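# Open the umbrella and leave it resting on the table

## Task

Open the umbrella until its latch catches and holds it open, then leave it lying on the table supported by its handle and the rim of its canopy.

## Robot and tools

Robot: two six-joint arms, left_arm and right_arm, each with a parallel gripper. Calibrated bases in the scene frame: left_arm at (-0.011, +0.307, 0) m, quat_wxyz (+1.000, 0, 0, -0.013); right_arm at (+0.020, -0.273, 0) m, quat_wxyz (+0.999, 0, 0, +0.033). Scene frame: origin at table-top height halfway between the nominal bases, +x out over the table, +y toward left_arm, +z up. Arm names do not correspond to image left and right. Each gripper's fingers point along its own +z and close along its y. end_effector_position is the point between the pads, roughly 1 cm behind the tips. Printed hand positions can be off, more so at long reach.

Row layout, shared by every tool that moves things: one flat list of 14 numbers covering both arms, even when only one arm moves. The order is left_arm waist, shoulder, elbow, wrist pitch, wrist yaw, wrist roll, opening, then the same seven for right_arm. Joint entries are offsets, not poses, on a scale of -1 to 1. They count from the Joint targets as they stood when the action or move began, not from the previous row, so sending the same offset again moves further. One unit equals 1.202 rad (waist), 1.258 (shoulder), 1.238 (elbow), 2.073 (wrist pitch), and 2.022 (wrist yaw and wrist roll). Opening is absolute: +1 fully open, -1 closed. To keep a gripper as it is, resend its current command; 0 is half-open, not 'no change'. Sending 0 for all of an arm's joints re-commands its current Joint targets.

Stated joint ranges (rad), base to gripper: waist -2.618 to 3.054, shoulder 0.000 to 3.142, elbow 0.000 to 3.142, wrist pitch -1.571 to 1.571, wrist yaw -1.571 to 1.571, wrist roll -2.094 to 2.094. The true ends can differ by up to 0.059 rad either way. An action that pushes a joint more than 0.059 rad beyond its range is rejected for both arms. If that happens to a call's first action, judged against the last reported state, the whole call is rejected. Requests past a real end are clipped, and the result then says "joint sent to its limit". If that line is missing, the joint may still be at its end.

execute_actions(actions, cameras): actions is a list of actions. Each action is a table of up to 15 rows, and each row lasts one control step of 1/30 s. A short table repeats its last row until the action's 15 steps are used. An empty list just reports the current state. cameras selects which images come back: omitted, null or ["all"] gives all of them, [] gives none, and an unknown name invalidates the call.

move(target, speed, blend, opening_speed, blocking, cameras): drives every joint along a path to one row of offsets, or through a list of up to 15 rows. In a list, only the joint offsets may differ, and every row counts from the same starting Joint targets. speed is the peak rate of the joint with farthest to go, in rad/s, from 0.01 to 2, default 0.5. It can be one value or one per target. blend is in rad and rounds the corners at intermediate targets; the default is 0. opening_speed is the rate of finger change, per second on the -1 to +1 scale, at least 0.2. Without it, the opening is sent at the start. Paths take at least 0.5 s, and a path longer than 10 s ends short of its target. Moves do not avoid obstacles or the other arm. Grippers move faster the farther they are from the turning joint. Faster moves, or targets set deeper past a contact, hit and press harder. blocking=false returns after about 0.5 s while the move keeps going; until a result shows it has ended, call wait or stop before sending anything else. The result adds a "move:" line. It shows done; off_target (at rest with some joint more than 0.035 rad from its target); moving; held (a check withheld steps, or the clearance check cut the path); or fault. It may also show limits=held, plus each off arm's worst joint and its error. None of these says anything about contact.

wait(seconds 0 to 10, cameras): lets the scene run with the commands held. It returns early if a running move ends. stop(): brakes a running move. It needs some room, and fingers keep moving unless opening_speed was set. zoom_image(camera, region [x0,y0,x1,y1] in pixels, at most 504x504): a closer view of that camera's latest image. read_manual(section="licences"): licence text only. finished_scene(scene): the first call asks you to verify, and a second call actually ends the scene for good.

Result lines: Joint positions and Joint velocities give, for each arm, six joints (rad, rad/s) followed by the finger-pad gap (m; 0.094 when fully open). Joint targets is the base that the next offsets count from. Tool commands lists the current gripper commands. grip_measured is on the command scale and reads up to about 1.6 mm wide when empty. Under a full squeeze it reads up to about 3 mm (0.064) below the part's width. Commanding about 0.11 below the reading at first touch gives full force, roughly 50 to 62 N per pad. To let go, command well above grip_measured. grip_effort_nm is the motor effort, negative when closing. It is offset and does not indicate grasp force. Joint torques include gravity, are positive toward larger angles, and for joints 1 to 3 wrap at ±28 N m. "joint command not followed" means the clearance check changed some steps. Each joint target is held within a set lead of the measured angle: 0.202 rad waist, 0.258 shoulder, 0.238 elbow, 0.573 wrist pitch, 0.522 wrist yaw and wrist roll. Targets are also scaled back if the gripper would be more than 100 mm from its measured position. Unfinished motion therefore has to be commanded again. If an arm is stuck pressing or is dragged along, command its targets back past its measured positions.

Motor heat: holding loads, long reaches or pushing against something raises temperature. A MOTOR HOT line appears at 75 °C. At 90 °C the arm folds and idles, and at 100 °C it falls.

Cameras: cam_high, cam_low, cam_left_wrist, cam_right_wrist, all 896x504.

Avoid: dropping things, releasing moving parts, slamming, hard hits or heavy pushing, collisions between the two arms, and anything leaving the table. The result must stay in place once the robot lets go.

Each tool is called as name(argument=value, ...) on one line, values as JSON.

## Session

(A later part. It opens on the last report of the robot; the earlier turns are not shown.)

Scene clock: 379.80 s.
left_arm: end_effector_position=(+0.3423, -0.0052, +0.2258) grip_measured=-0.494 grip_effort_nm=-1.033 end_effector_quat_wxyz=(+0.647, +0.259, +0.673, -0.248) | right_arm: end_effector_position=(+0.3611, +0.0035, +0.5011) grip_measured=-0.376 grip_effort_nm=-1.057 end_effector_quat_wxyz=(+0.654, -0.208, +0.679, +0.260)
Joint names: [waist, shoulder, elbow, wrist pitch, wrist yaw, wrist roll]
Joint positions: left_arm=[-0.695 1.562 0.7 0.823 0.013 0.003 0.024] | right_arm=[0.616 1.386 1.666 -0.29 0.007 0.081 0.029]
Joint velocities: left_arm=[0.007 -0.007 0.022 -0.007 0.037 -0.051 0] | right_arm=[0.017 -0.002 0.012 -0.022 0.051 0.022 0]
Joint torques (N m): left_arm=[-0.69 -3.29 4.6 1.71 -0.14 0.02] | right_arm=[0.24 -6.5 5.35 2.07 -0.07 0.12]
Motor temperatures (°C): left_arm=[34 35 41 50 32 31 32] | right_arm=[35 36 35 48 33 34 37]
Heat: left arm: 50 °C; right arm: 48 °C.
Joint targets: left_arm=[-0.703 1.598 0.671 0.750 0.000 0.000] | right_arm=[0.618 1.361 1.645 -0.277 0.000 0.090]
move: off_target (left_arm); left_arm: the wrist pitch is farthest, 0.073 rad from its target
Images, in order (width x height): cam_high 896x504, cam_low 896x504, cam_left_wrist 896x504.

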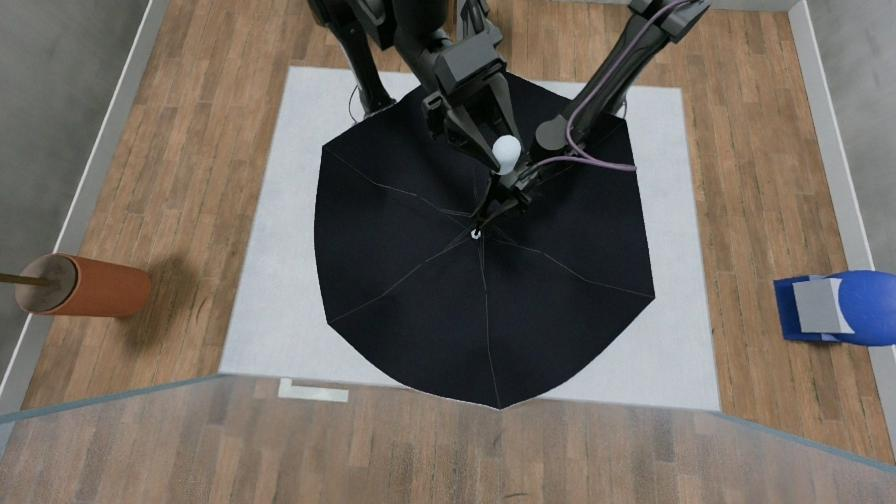

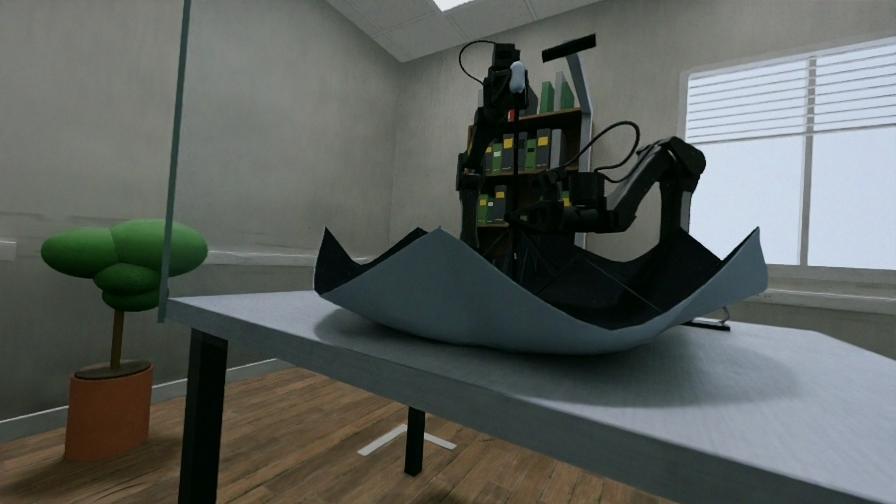

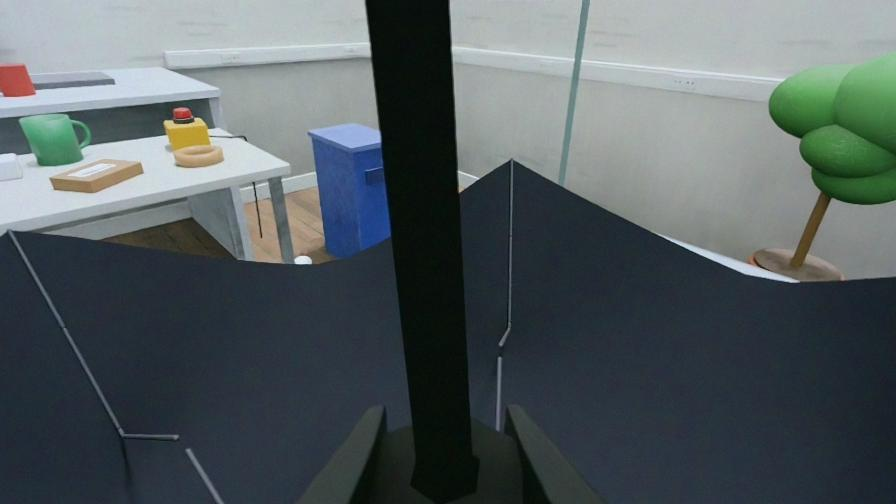

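move(target=[-0.0018,0.0318,-0.0283,-0.0121,0,0,-0.7, 0,0,0,0,0,0,-0.6], speed=0.06, cameras=["cam_left_wrist","cam_low","cam_high"])

Scene clock: 389.97 s.
left_arm: end_effector_position=(+0.3421, -0.0053, +0.2225) grip_measured=-0.494 grip_effort_nm=-1.038 end_effector_quat_wxyz=(+0.655, +0.255, +0.666, -0.252) | right_arm: end_effector_position=(+0.3611, +0.0035, +0.5011) grip_measured=-0.376 grip_effort_nm=-1.062 end_effector_quat_wxyz=(+0.654, -0.208, +0.679, +0.260)
Joint names: [waist, shoulder, elbow, wrist pitch, wrist yaw, wrist roll]
Joint positions: left_arm=[-0.695 1.587 0.68 0.891 0.013 -0.001 0.024] | right_arm=[0.616 1.386 1.666 -0.29 0.007 0.081 0.029]
Joint velocities: left_arm=[0.007 -0.017 -0.012 -0.154 -0.007 -0.037 0] | right_arm=[0.022 0.012 0.022 -0.037 -0.051 0.022 -0.001]
Joint torques (N m): left_arm=[-0.84 -2.28 3.25 0.75 -0.15 0.05] | right_arm=[0.2 -6.52 5.34 2.06 -0.09 0.1]
Motor temperatures (°C): left_arm=[34 35 41 49 32 31 32] | right_arm=[35 36 35 48 33 34 37]
Heat: left arm: 49 °C; right arm: 48 °C.
Joint targets: left_arm=[-0.705 1.638 0.636 0.725 0.000 0.000] | right_arm=[0.618 1.361 1.645 -0.277 0.000 0.090]
move: off_target (left_arm); left_arm: the wrist pitch is farthest, 0.166 rad from its target
Images, in order (width x height): cam_high 896x504, cam_low 896x504, cam_left_wrist 896x504.

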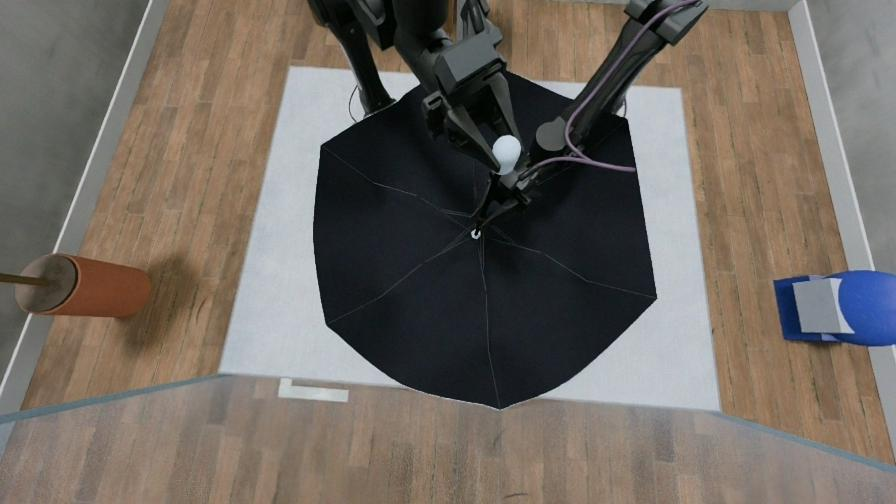

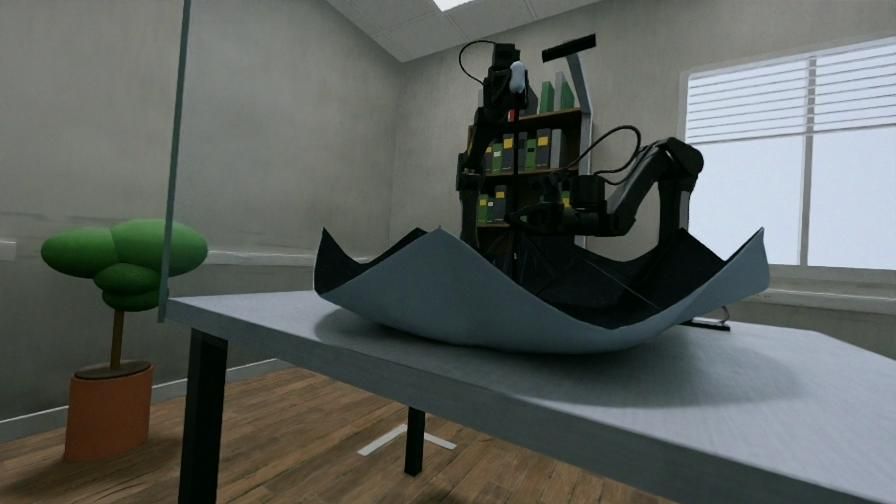

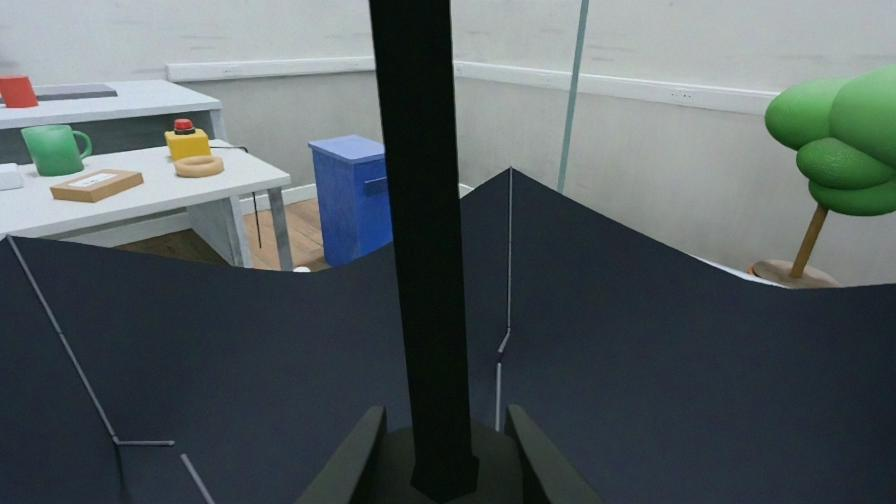

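wait(seconds=0, cameras=["all"])

Scene clock: 405.33 s.
left_arm: end_effector_position=(+0.3421, -0.0053, +0.2226) grip_measured=-0.494 grip_effort_nm=-1.038 end_effector_quat_wxyz=(+0.655, +0.255, +0.665, -0.252) | right_arm: end_effector_position=(+0.3611, +0.0035, +0.5011) grip_measured=-0.376 grip_effort_nm=-1.057 end_effector_quat_wxyz=(+0.654, -0.208, +0.679, +0.260)
Joint names: [waist, shoulder, elbow, wrist pitch, wrist yaw, wrist roll]
Joint positions: left_arm=[-0.695 1.587 0.68 0.891 0.013 -0.001 0.024] | right_arm=[0.616 1.386 1.666 -0.29 0.007 0.081 0.029]
Joint velocities: left_arm=[-0.002 -0.012 0.007 -0.022 0.066 0.007 0] | right_arm=[-0.002 -0.002 -0.012 -0.037 -0.037 -0.051 0]
Joint torques (N m): left_arm=[-0.83 -2.29 3.25 0.74 -0.15 0.05] | right_arm=[0.23 -6.56 5.33 2.06 -0.08 0.11]
Motor temperatures (°C): left_arm=[34 35 40 47 32 31 32] | right_arm=[35 36 35 49 33 34 37]
Heat: left arm: 47 °C; right arm: 49 °C.
Joint targets: left_arm=[-0.705 1.638 0.636 0.725 0.000 0.000] | right_arm=[0.618 1.361 1.645 -0.277 0.000 0.090]
Tool commands: left_gripper/opening=-0.7 right_gripper/opening=-0.6

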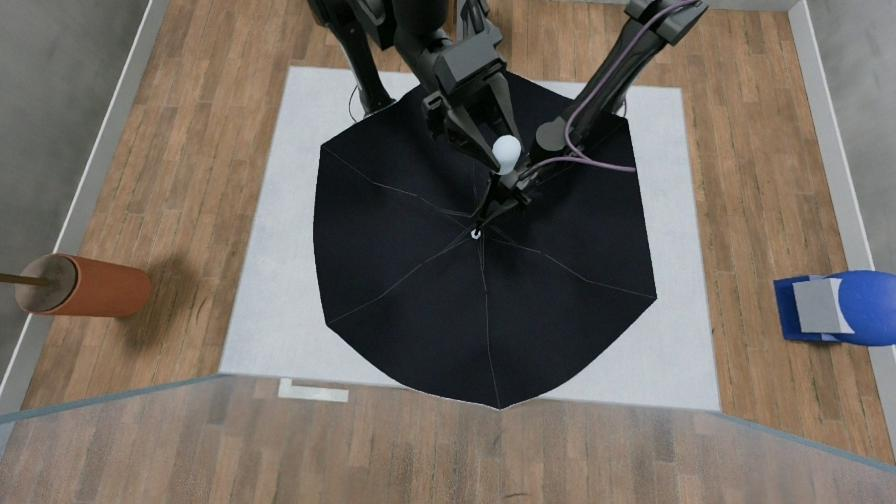

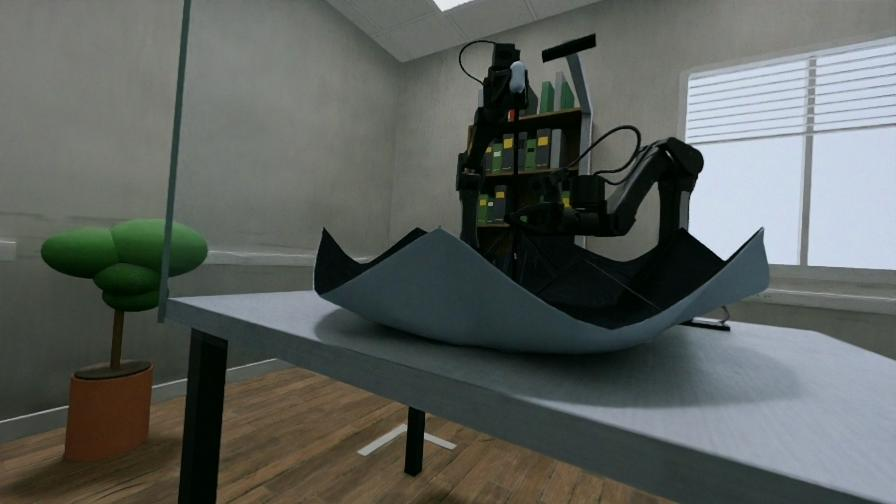

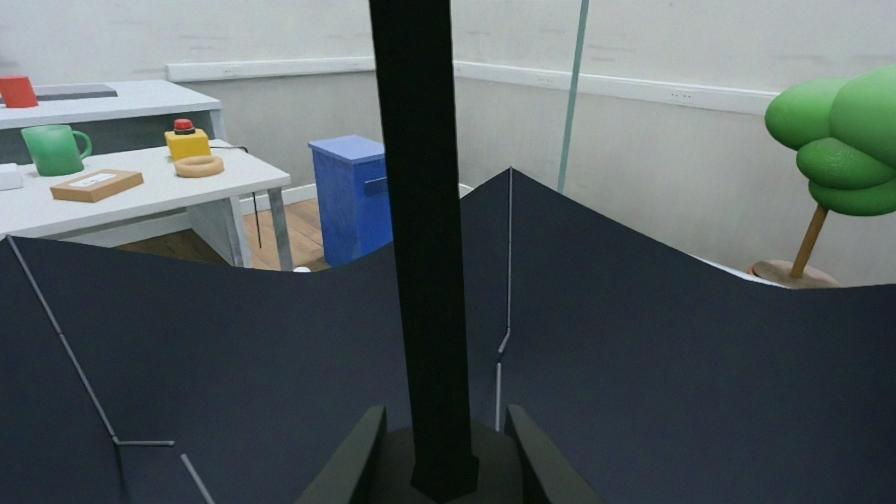

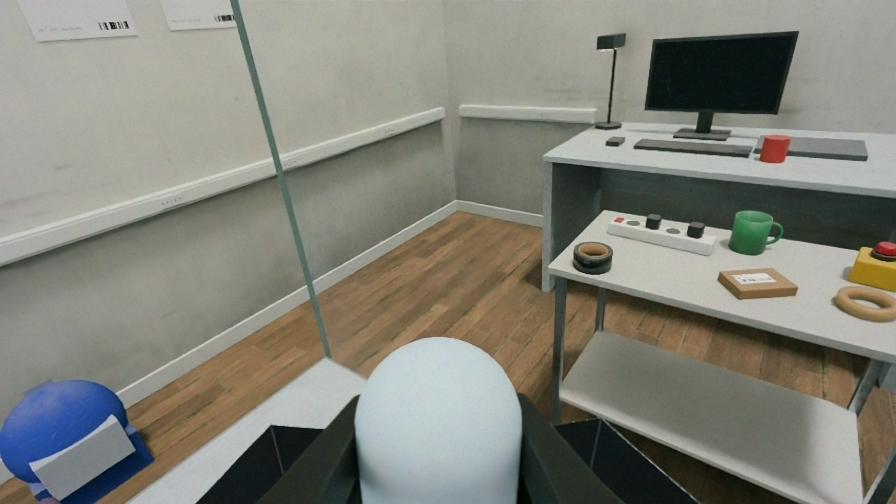

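move(target=[-0.001,0.0159,-0.0145,-0.029,0,0,-0.7,0,0,0,0,0,0,-0.6], speed=0.1, cameras=["cam_low","cam_left_wrist"])

move(target=[-0.001,0.0159,-0.0145,-0.029,0,0,-0.7,0,0,0,0,0,0,-0.6], speed=0.1, cameras=["cam_low","cam_left_wrist"])

Scene clock: 408.10 s.
left_arm: end_effector_position=(+0.3419, -0.0054, +0.2209) grip_measured=-0.494 grip_effort_nm=-1.043 end_effector_quat_wxyz=(+0.655, +0.255, +0.665, -0.252) | right_arm: end_effector_position=(+0.3611, +0.0035, +0.5011) grip_measured=-0.376 grip_effort_nm=-1.062 end_effector_quat_wxyz=(+0.654, -0.208, +0.679, +0.260)
Joint names: [waist, shoulder, elbow, wrist pitch, wrist yaw, wrist roll]
Joint positions: left_arm=[-0.695 1.593 0.676 0.901 0.013 -0.001 0.024] | right_arm=[0.616 1.386 1.666 -0.29 0.007 0.081 0.029]
Joint velocities: left_arm=[0.002 -0.002 0.002 0.037 0.037 0.066 0] | right_arm=[0.012 0.007 -0.007 0.007 -0.081 -0.007 0.001]
Joint torques (N m): left_arm=[-0.79 -1.8 2.69 0.31 -0.13 0.06] | right_arm=[0.24 -6.52 5.29 2.05 -0.08 0.11]
Motor temperatures (°C): left_arm=[34 35 40 46 32 31 32] | right_arm=[35 36 35 49 33 34 37]
Heat: left arm: 46 °C; right arm: 49 °C.
Joint targets: left_arm=[-0.705 1.650 0.625 0.692 0.001 0.000] | right_arm=[0.618 1.361 1.645 -0.277 0.000 0.090]
move: off_target (left_arm); left_arm: the wrist pitch is farthest, 0.236 rad from its target
Images, in order (width x height): cam_low 896x504, cam_left_wrist 896x504.

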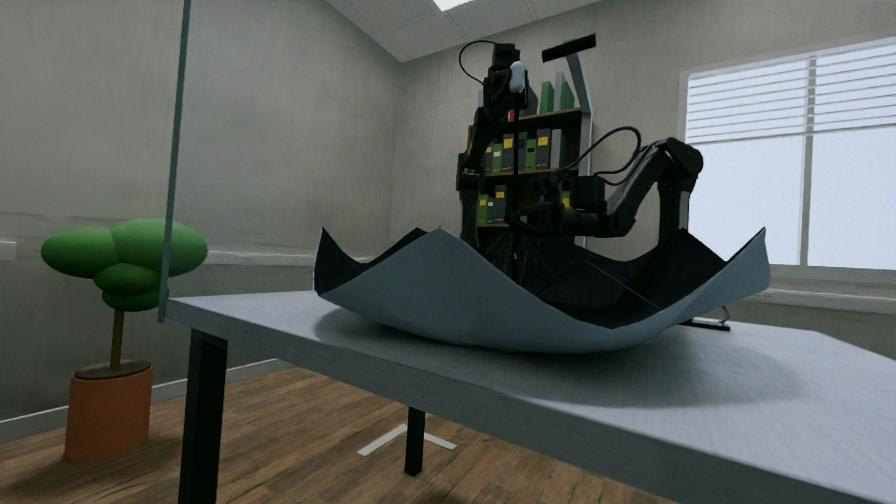

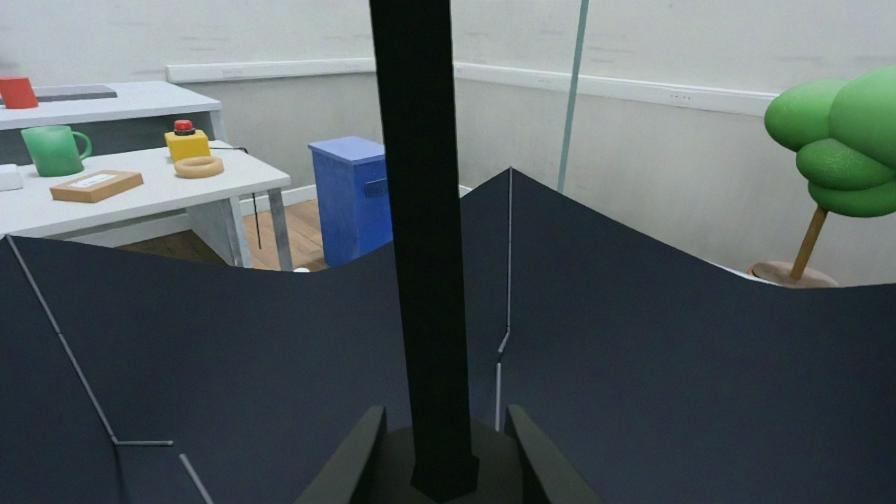

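Scene clock: 408.93 s.
left_arm: end_effector_position=(+0.3419, -0.0054, +0.2211) grip_measured=-0.494 grip_effort_nm=-1.033 end_effector_quat_wxyz=(+0.656, +0.255, +0.664, -0.253) | right_arm: end_effector_position=(+0.3611, +0.0035, +0.5011) grip_measured=-0.376 grip_effort_nm=-1.067 end_effector_quat_wxyz=(+0.654, -0.208, +0.679, +0.260)
Joint names: [waist, shoulder, elbow, wrist pitch, wrist yaw, wrist roll]
Joint positions: left_arm=[-0.695 1.594 0.675 0.907 0.013 -0.002 0.024] | right_arm=[0.616 1.386 1.666 -0.29 0.007 0.081 0.029]
Joint velocities: left_arm=[0.002 0.002 -0.007 -0.022 0.022 -0.022 0] | right_arm=[-0.007 0.002 0.027 -0.007 -0.022 -0.007 -0.001]
Joint torques (N m): left_arm=[-0.68 -1.8 2.65 0.32 -0.11 0.06] | right_arm=[0.24 -6.52 5.34 2.05 -0.09 0.1]
Motor temperatures (°C): left_arm=[34 35 40 46 32 31 32] | right_arm=[35 36 35 49 33 34 37]
Heat: left arm: 46 °C; right arm: 49 °C.
Joint targets: left_arm=[-0.704 1.652 0.623 0.699 0.004 -0.001] | right_arm=[0.618 1.361 1.645 -0.277 0.000 0.090]
move: off_target (left_arm); left_arm: the wrist pitch is farthest, 0.275 rad from its target
Images, in order (width x height): cam_low 896x504, cam_left_wrist 896x504.

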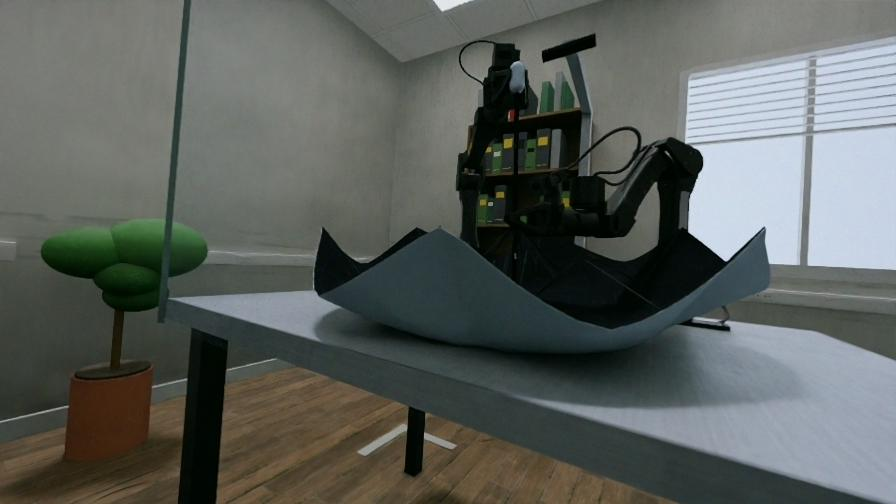

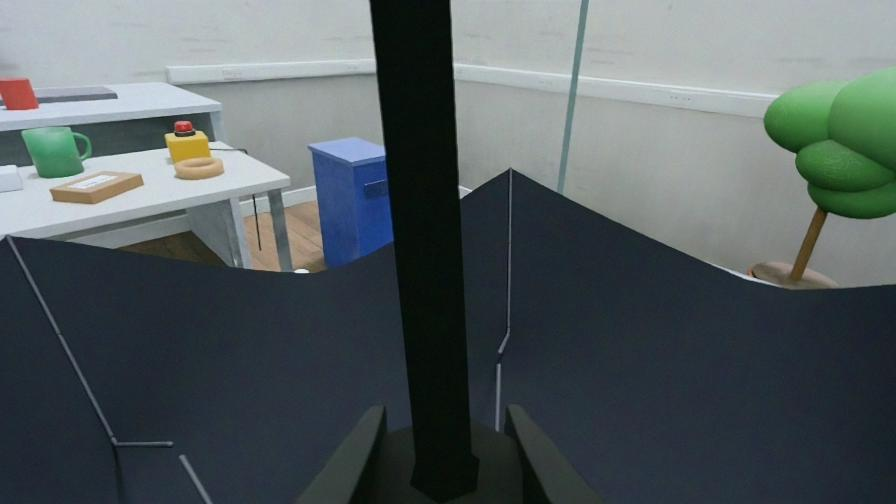

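zoom_image(camera="cam_left_wrist", region=[0, 150, 420, 504])

wait(seconds=0, cameras=["all"])

zoom_image(camera="cam_high", region=[310, 130, 660, 410])

zoom_image(camera="cam_left_wrist", region=[400, 150, 800, 504])

Scaled by 1.200 from the camera's 896x504 image, which has a finer 1280x720 frame.

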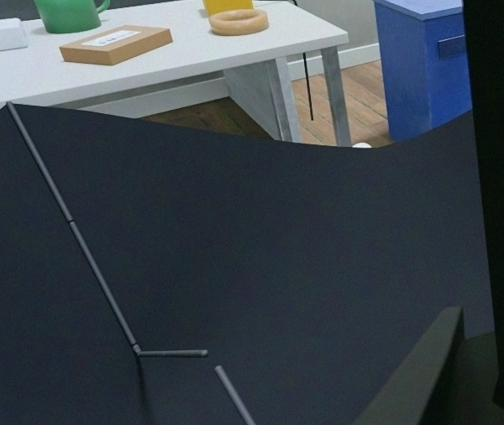

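Scene clock: 457.20 s.
left_arm: end_effector_position=(+0.3419, -0.0054, +0.2210) grip_measured=-0.494 grip_effort_nm=-1.038 end_effector_quat_wxyz=(+0.656, +0.255, +0.664, -0.253) | right_arm: end_effector_position=(+0.3611, +0.0035, +0.5011) grip_measured=-0.376 grip_effort_nm=-1.057 end_effector_quat_wxyz=(+0.654, -0.208, +0.679, +0.260)
Joint names: [waist, shoulder, elbow, wrist pitch, wrist yaw, wrist roll]
Joint positions: left_arm=[-0.695 1.595 0.675 0.907 0.013 -0.002 0.024] | right_arm=[0.616 1.386 1.666 -0.29 0.007 0.081 0.029]
Joint velocities: left_arm=[-0.012 -0.002 0.007 -0.037 -0.022 -0.081 0] | right_arm=[-0.007 0.007 -0.012 -0.051 -0.037 -0.066 0]
Joint torques (N m): left_arm=[-0.66 -1.8 2.66 0.32 -0.1 0.06] | right_arm=[0.2 -6.49 5.34 2.07 -0.07 0.11]
Motor temperatures (°C): left_arm=[34 35 40 42 32 31 33] | right_arm=[35 36 35 50 33 34 38]
Heat: left arm: 42 °C; right arm: 50 °C.
Joint targets: left_arm=[-0.704 1.652 0.623 0.699 0.004 -0.001] | right_arm=[0.618 1.361 1.645 -0.277 0.000 0.090]
Tool commands: left_gripper/opening=-0.7 right_gripper/opening=-0.6

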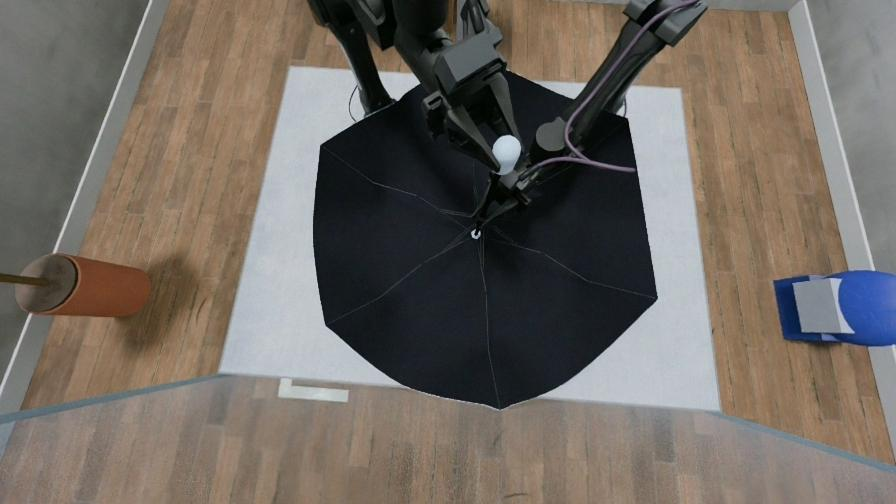

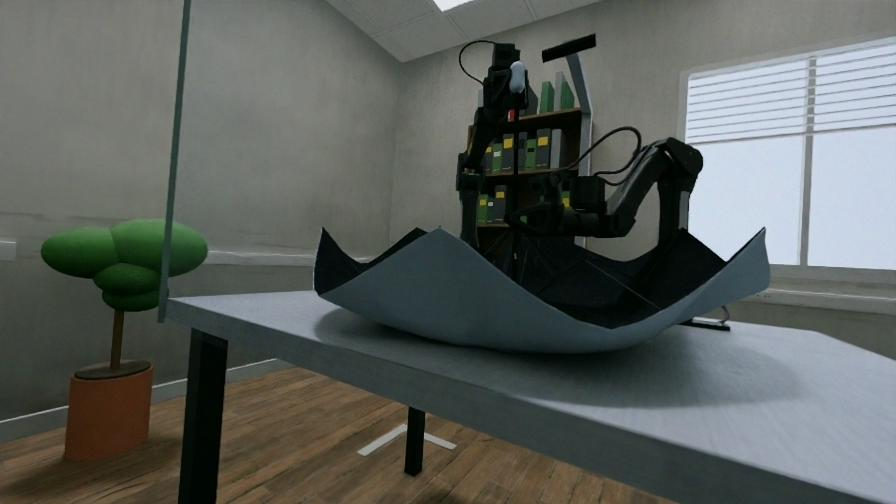

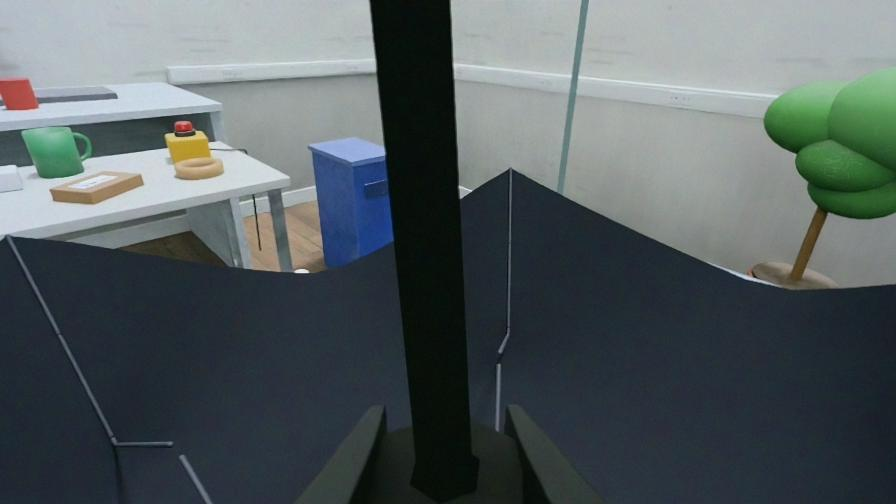

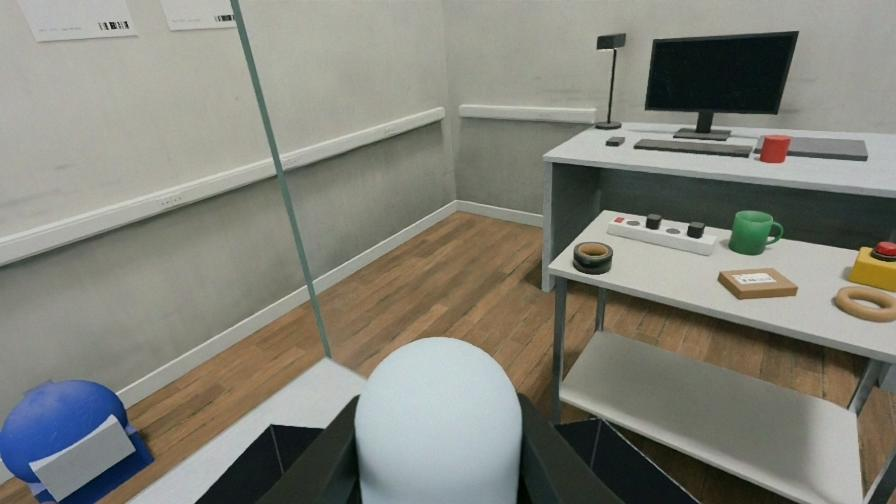

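Scaled by 1.440 from the camera's 896x504 image, which has a finer 1280x720 frame.

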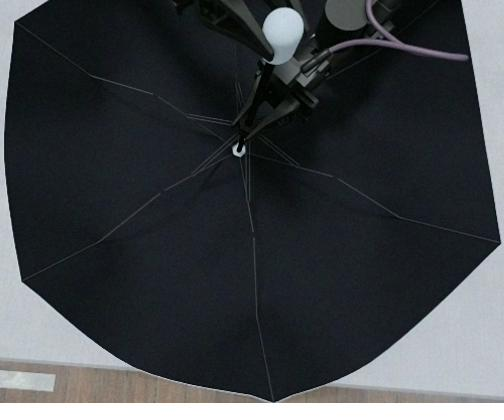

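Scaled by 1.260 from the camera's 896x504 image, which has a finer 1280x720 frame.

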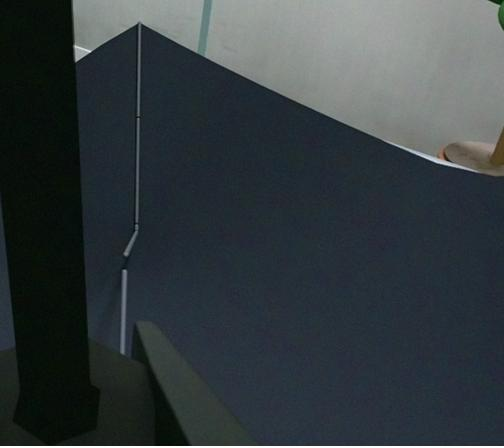

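move(target=[0.0,0,0,0.09,0,0,-0.7,0,0,0,0,0,0,-0.6], speed=0.2, cameras=[])

move(target=[0.0,-0.03,0.03,0.0,0,0,-0.7,0,0,0,0,0,0,-0.6], speed=0.2, cameras=["cam_low","cam_left_wrist"])

Scene clock: 461.47 s.
left_arm: end_effector_position=(+0.3416, -0.0053, +0.2226) grip_measured=-0.494 grip_effort_nm=-1.033 end_effector_quat_wxyz=(+0.667, +0.249, +0.653, -0.258) | right_arm: end_effector_position=(+0.3609, +0.0037, +0.5011) grip_measured=-0.376 grip_effort_nm=-1.072 end_effector_quat_wxyz=(+0.654, -0.209, +0.679, +0.260)
Joint names: [waist, shoulder, elbow, wrist pitch, wrist yaw, wrist roll]
Joint positions: left_arm=[-0.695 1.616 0.66 0.979 0.013 -0.005 0.024] | right_arm=[0.616 1.386 1.666 -0.29 0.005 0.081 0.029]
Joint velocities: left_arm=[-0.012 -0.007 0.017 -0.007 0.022 0.007 0.001] | right_arm=[-0.017 0.012 -0.007 -0.022 0.022 0.022 0]
Joint torques (N m): left_arm=[-0.69 -3.41 3.7 1.46 -0.11 0.08] | right_arm=[0.2 -6.5 5.35 2.06 -0.07 0.1]
Motor temperatures (°C): left_arm=[34 35 40 42 32 31 33] | right_arm=[35 36 35 50 33 34 38]
Heat: left arm: 42 °C; right arm: 50 °C.
Joint targets: left_arm=[-0.704 1.652 0.623 0.885 0.004 -0.001] | right_arm=[0.618 1.361 1.645 -0.277 -0.001 0.090]
move: off_target (left_arm); left_arm: the wrist pitch is farthest, 0.094 rad from its target
No camera images: "cameras" was empty.

Scene clock: 462.17 s.
left_arm: end_effector_position=(+0.3416, -0.0052, +0.2228) grip_measured=-0.494 grip_effort_nm=-1.038 end_effector_quat_wxyz=(+0.667, +0.249, +0.653, -0.258) | right_arm: end_effector_position=(+0.3609, +0.0037, +0.5011) grip_measured=-0.376 grip_effort_nm=-1.062 end_effector_quat_wxyz=(+0.654, -0.209, +0.679, +0.260)
Joint names: [waist, shoulder, elbow, wrist pitch, wrist yaw, wrist roll]
Joint positions: left_arm=[-0.695 1.615 0.66 0.979 0.013 -0.005 0.024] | right_arm=[0.616 1.386 1.666 -0.29 0.005 0.08 0.029]
Joint velocities: left_arm=[-0.017 -0.002 -0.007 -0.007 -0.007 0.022 0] | right_arm=[-0.027 -0.007 -0.007 0.022 -0.066 -0.051 0]
Joint torques (N m): left_arm=[-0.68 -6 6.48 1.48 -0.11 0.09] | right_arm=[0.21 -6.5 5.34 2.05 -0.06 0.11]
Motor temperatures (°C): left_arm=[34 35 40 42 32 31 33] | right_arm=[35 36 35 50 33 34 38]
Heat: left arm: 42 °C; right arm: 50 °C.
Joint targets: left_arm=[-0.704 1.614 0.660 0.885 0.004 -0.001] | right_arm=[0.618 1.361 1.645 -0.277 -0.001 0.090]
move: off_target (left_arm); left_arm: the wrist pitch is farthest, 0.094 rad from its target
Images, in order (width x height): cam_low 896x504, cam_left_wrist 896x504.

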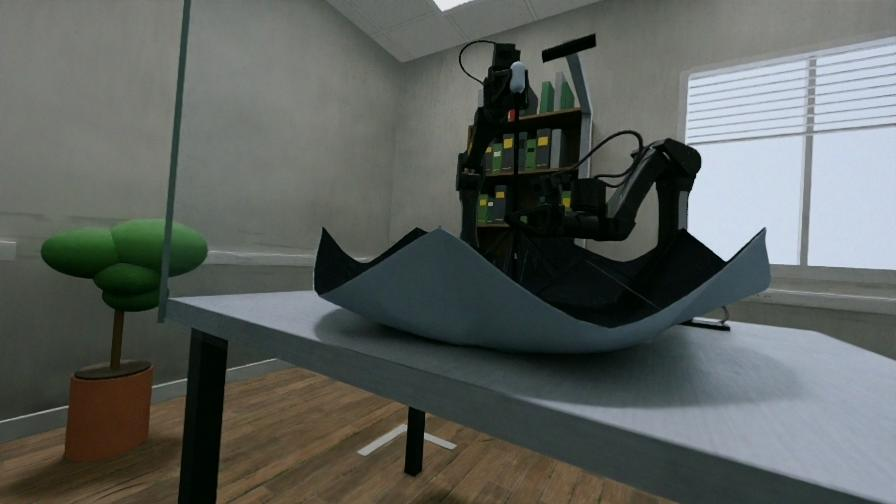

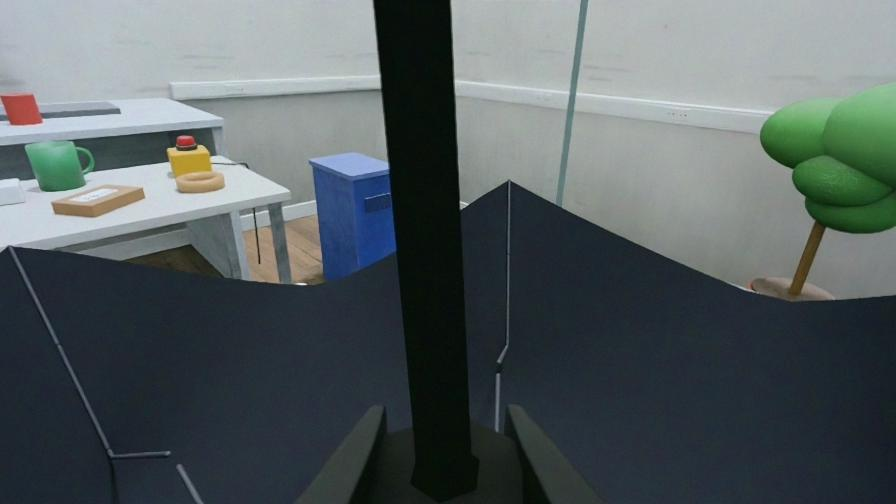

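move(target=[0.0,0,0,0.05,0,0,-0.7,0,0,0,0,0,0,-0.6], speed=0.2, cameras=[])

move(target=[0.0,0,0,0.04,0,0,-0.7,0,0,0,0,0,0,-0.6], speed=0.1, cameras=["cam_low","cam_left_wrist"])

Scene clock: 467.80 s.
left_arm: end_effector_position=(+0.3413, -0.0054, +0.2252) grip_measured=-0.494 grip_effort_nm=-1.033 end_effector_quat_wxyz=(+0.670, +0.248, +0.650, -0.261) | right_arm: end_effector_position=(+0.3609, +0.0037, +0.5011) grip_measured=-0.376 grip_effort_nm=-1.072 end_effector_quat_wxyz=(+0.654, -0.209, +0.679, +0.260)
Joint names: [waist, shoulder, elbow, wrist pitch, wrist yaw, wrist roll]
Joint positions: left_arm=[-0.695 1.615 0.66 0.988 0.015 -0.007 0.024] | right_arm=[0.616 1.386 1.666 -0.29 0.005 0.08 0.029]
Joint velocities: left_arm=[-0.002 -0.012 -0.007 -0.022 0.037 -0.037 0] | right_arm=[-0.012 -0.007 -0.027 -0.081 -0.066 0.022 -0.001]
Joint torques (N m): left_arm=[-0.66 -5.98 6.46 2.43 -0.12 0.11] | right_arm=[0.23 -6.54 5.37 2.05 -0.06 0.12]
Motor temperatures (°C): left_arm=[34 35 40 43 32 31 33] | right_arm=[35 36 35 50 33 34 38]
Heat: left arm: 43 °C; right arm: 50 °C.
Joint targets: left_arm=[-0.704 1.614 0.660 0.989 0.004 -0.001] | right_arm=[0.618 1.361 1.645 -0.277 -0.001 0.090]
move: done
No camera images: "cameras" was empty.

Scene clock: 468.87 s.
left_arm: end_effector_position=(+0.3412, -0.0053, +0.2277) grip_measured=-0.495 grip_effort_nm=-1.033 end_effector_quat_wxyz=(+0.673, +0.246, +0.646, -0.263) | right_arm: end_effector_position=(+0.3608, +0.0038, +0.5011) grip_measured=-0.376 grip_effort_nm=-1.062 end_effector_quat_wxyz=(+0.654, -0.210, +0.679, +0.260)
Joint names: [waist, shoulder, elbow, wrist pitch, wrist yaw, wrist roll]
Joint positions: left_arm=[-0.695 1.615 0.66 0.998 0.015 -0.009 0.024] | right_arm=[0.616 1.386 1.666 -0.29 0.004 0.078 0.029]
Joint velocities: left_arm=[0.007 -0.002 0.002 -0.051 -0.051 -0.007 -0.001] | right_arm=[-0.002 -0.022 -0.002 -0.081 0.022 0.007 0]
Joint torques (N m): left_arm=[-0.68 -5.98 6.46 3.2 -0.12 0.14] | right_arm=[0.2 -6.49 5.38 2.05 -0.06 0.15]
Motor temperatures (°C): left_arm=[34 35 40 43 32 31 33] | right_arm=[35 36 35 50 33 34 38]
Heat: left arm: 43 °C; right arm: 50 °C.
Joint targets: left_arm=[-0.704 1.614 0.660 1.072 0.004 -0.001] | right_arm=[0.618 1.361 1.645 -0.277 0.000 0.090]
move: off_target (left_arm); left_arm: the wrist pitch is farthest, 0.074 rad from its target
Images, in order (width x height): cam_low 896x504, cam_left_wrist 896x504.

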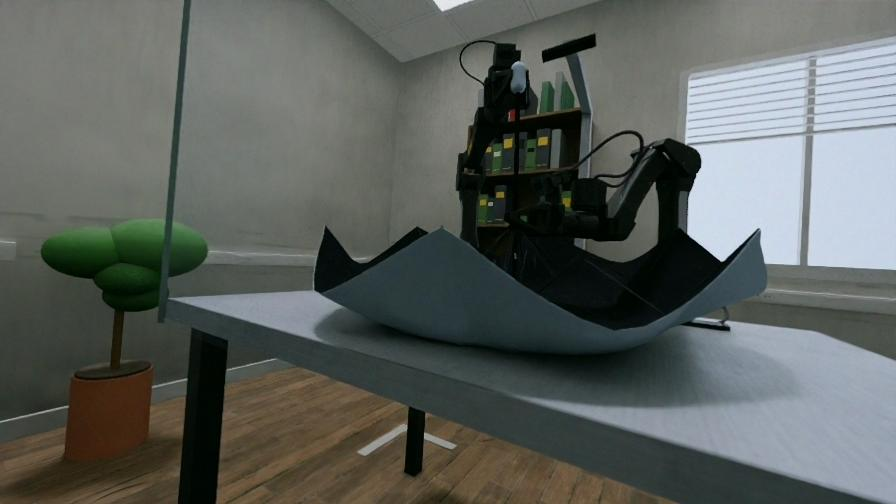

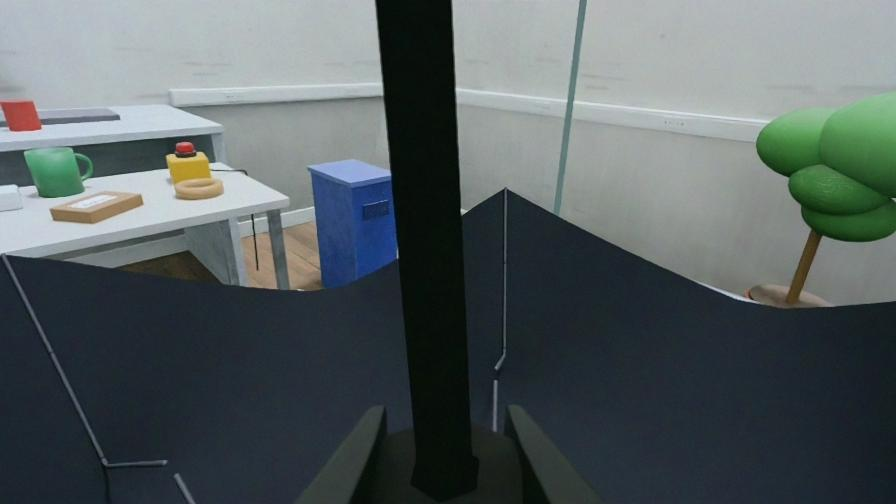

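zoom_image(camera="cam_low", region=[500, 120, 800, 340])

wait(seconds=0, cameras=["cam_high"])

zoom_image(camera="cam_high", region=[460, 0, 710, 190])

Scaled by 1.680 from the camera's 896x504 image, which has a finer 1280x720 frame.

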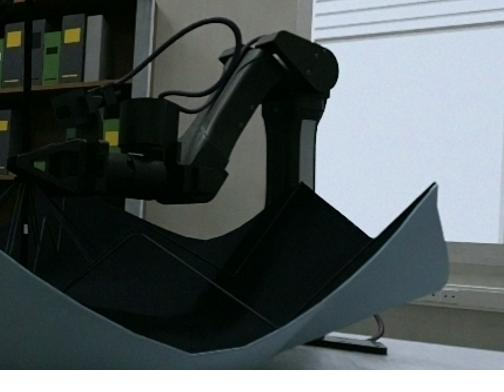

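Scene clock: 486.10 s.
left_arm: end_effector_position=(+0.3412, -0.0053, +0.2277) grip_measured=-0.495 grip_effort_nm=-1.033 end_effector_quat_wxyz=(+0.673, +0.246, +0.646, -0.263) | right_arm: end_effector_position=(+0.3607, +0.0039, +0.5011) grip_measured=-0.376 grip_effort_nm=-1.057 end_effector_quat_wxyz=(+0.654, -0.210, +0.679, +0.260)
Joint names: [waist, shoulder, elbow, wrist pitch, wrist yaw, wrist roll]
Joint positions: left_arm=[-0.695 1.615 0.66 0.998 0.015 -0.009 0.024] | right_arm=[0.616 1.386 1.666 -0.29 0.004 0.078 0.029]
Joint velocities: left_arm=[0.002 -0.017 0.002 0.007 0.022 -0.022 0] | right_arm=[0.007 0.007 -0.007 0.007 0.022 -0.066 -0.001]
Joint torques (N m): left_arm=[-0.66 -6 6.45 3.2 -0.12 0.14] | right_arm=[0.21 -6.53 5.34 2.05 -0.06 0.13]
Motor temperatures (°C): left_arm=[34 35 41 51 32 31 33] | right_arm=[35 36 35 50 33 34 38]
Heat: left arm: 51 °C; right arm: 50 °C.
Joint targets: left_arm=[-0.704 1.614 0.660 1.072 0.004 -0.001] | right_arm=[0.618 1.361 1.645 -0.277 -0.001 0.090]
Tool commands: left_gripper/opening=-0.7 right_gripper/opening=-0.6
Images, in order (width x height): cam_high 896x504.

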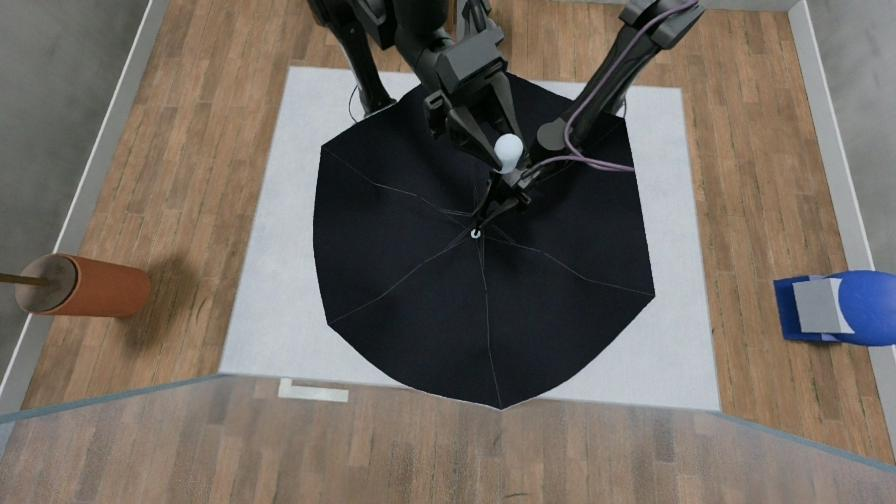

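Scaled by 2.016 from the camera's 896x504 image, which has a finer 1280x720 frame.

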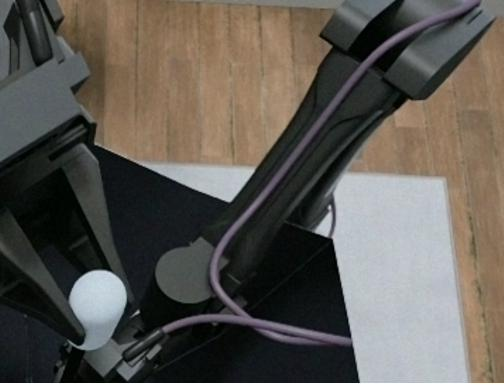

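move(target=[0.0,0,0,0.04,0,0,-0.7,0,0,0,0,0,0,-0.6], speed=0.1, cameras=["cam_low","cam_left_wrist"])

Scene clock: 583.70 s.
left_arm: end_effector_position=(+0.3411, -0.0045, +0.2380) grip_measured=-0.498 grip_effort_nm=-1.033 end_effector_quat_wxyz=(+0.686, +0.240, +0.633, -0.267) | right_arm: end_effector_position=(+0.3579, +0.0039, +0.5056) grip_measured=-0.376 grip_effort_nm=-1.062 end_effector_quat_wxyz=(+0.658, -0.213, +0.672, +0.264)
Joint names: [waist, shoulder, elbow, wrist pitch, wrist yaw, wrist roll]
Joint positions: left_arm=[-0.695 1.615 0.66 1.039 0.012 -0.009 0.024] | right_arm=[0.616 1.38 1.666 -0.281 -0.007 0.074 0.029]
Joint velocities: left_arm=[0.002 0.007 -0.012 -0.007 0.051 -0.037 0] | right_arm=[-0.012 -0.022 -0.002 0.007 0.051 -0.022 -0.002]
Joint torques (N m): left_arm=[-0.68 -5.97 6.43 3.62 -0.1 0.14] | right_arm=[0.24 -5.94 5.3 1.97 0.07 0.17]
Motor temperatures (°C): left_arm=[34 35 41 63 32 31 34] | right_arm=[34 36 35 52 33 34 38]
Heat: left arm: 63 °C; right arm: 52 °C.
Joint targets: left_arm=[-0.704 1.614 0.660 1.155 0.004 -0.001] | right_arm=[0.618 1.361 1.645 -0.277 0.000 0.090]
move: off_target (left_arm); left_arm: the wrist pitch is farthest, 0.116 rad from its target
Images, in order (width x height): cam_low 896x504, cam_left_wrist 896x504.

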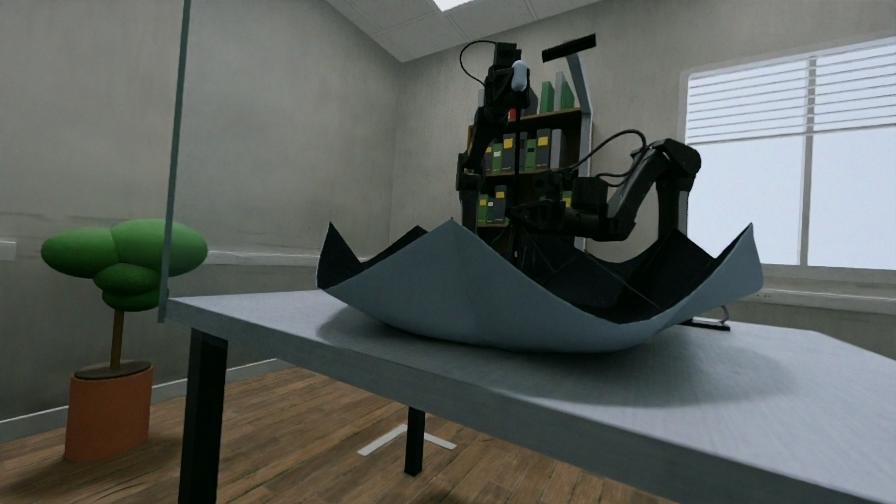

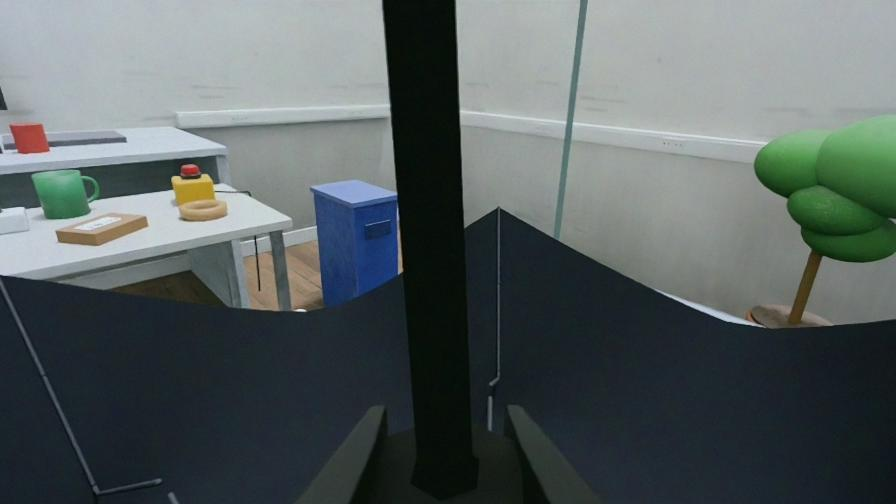

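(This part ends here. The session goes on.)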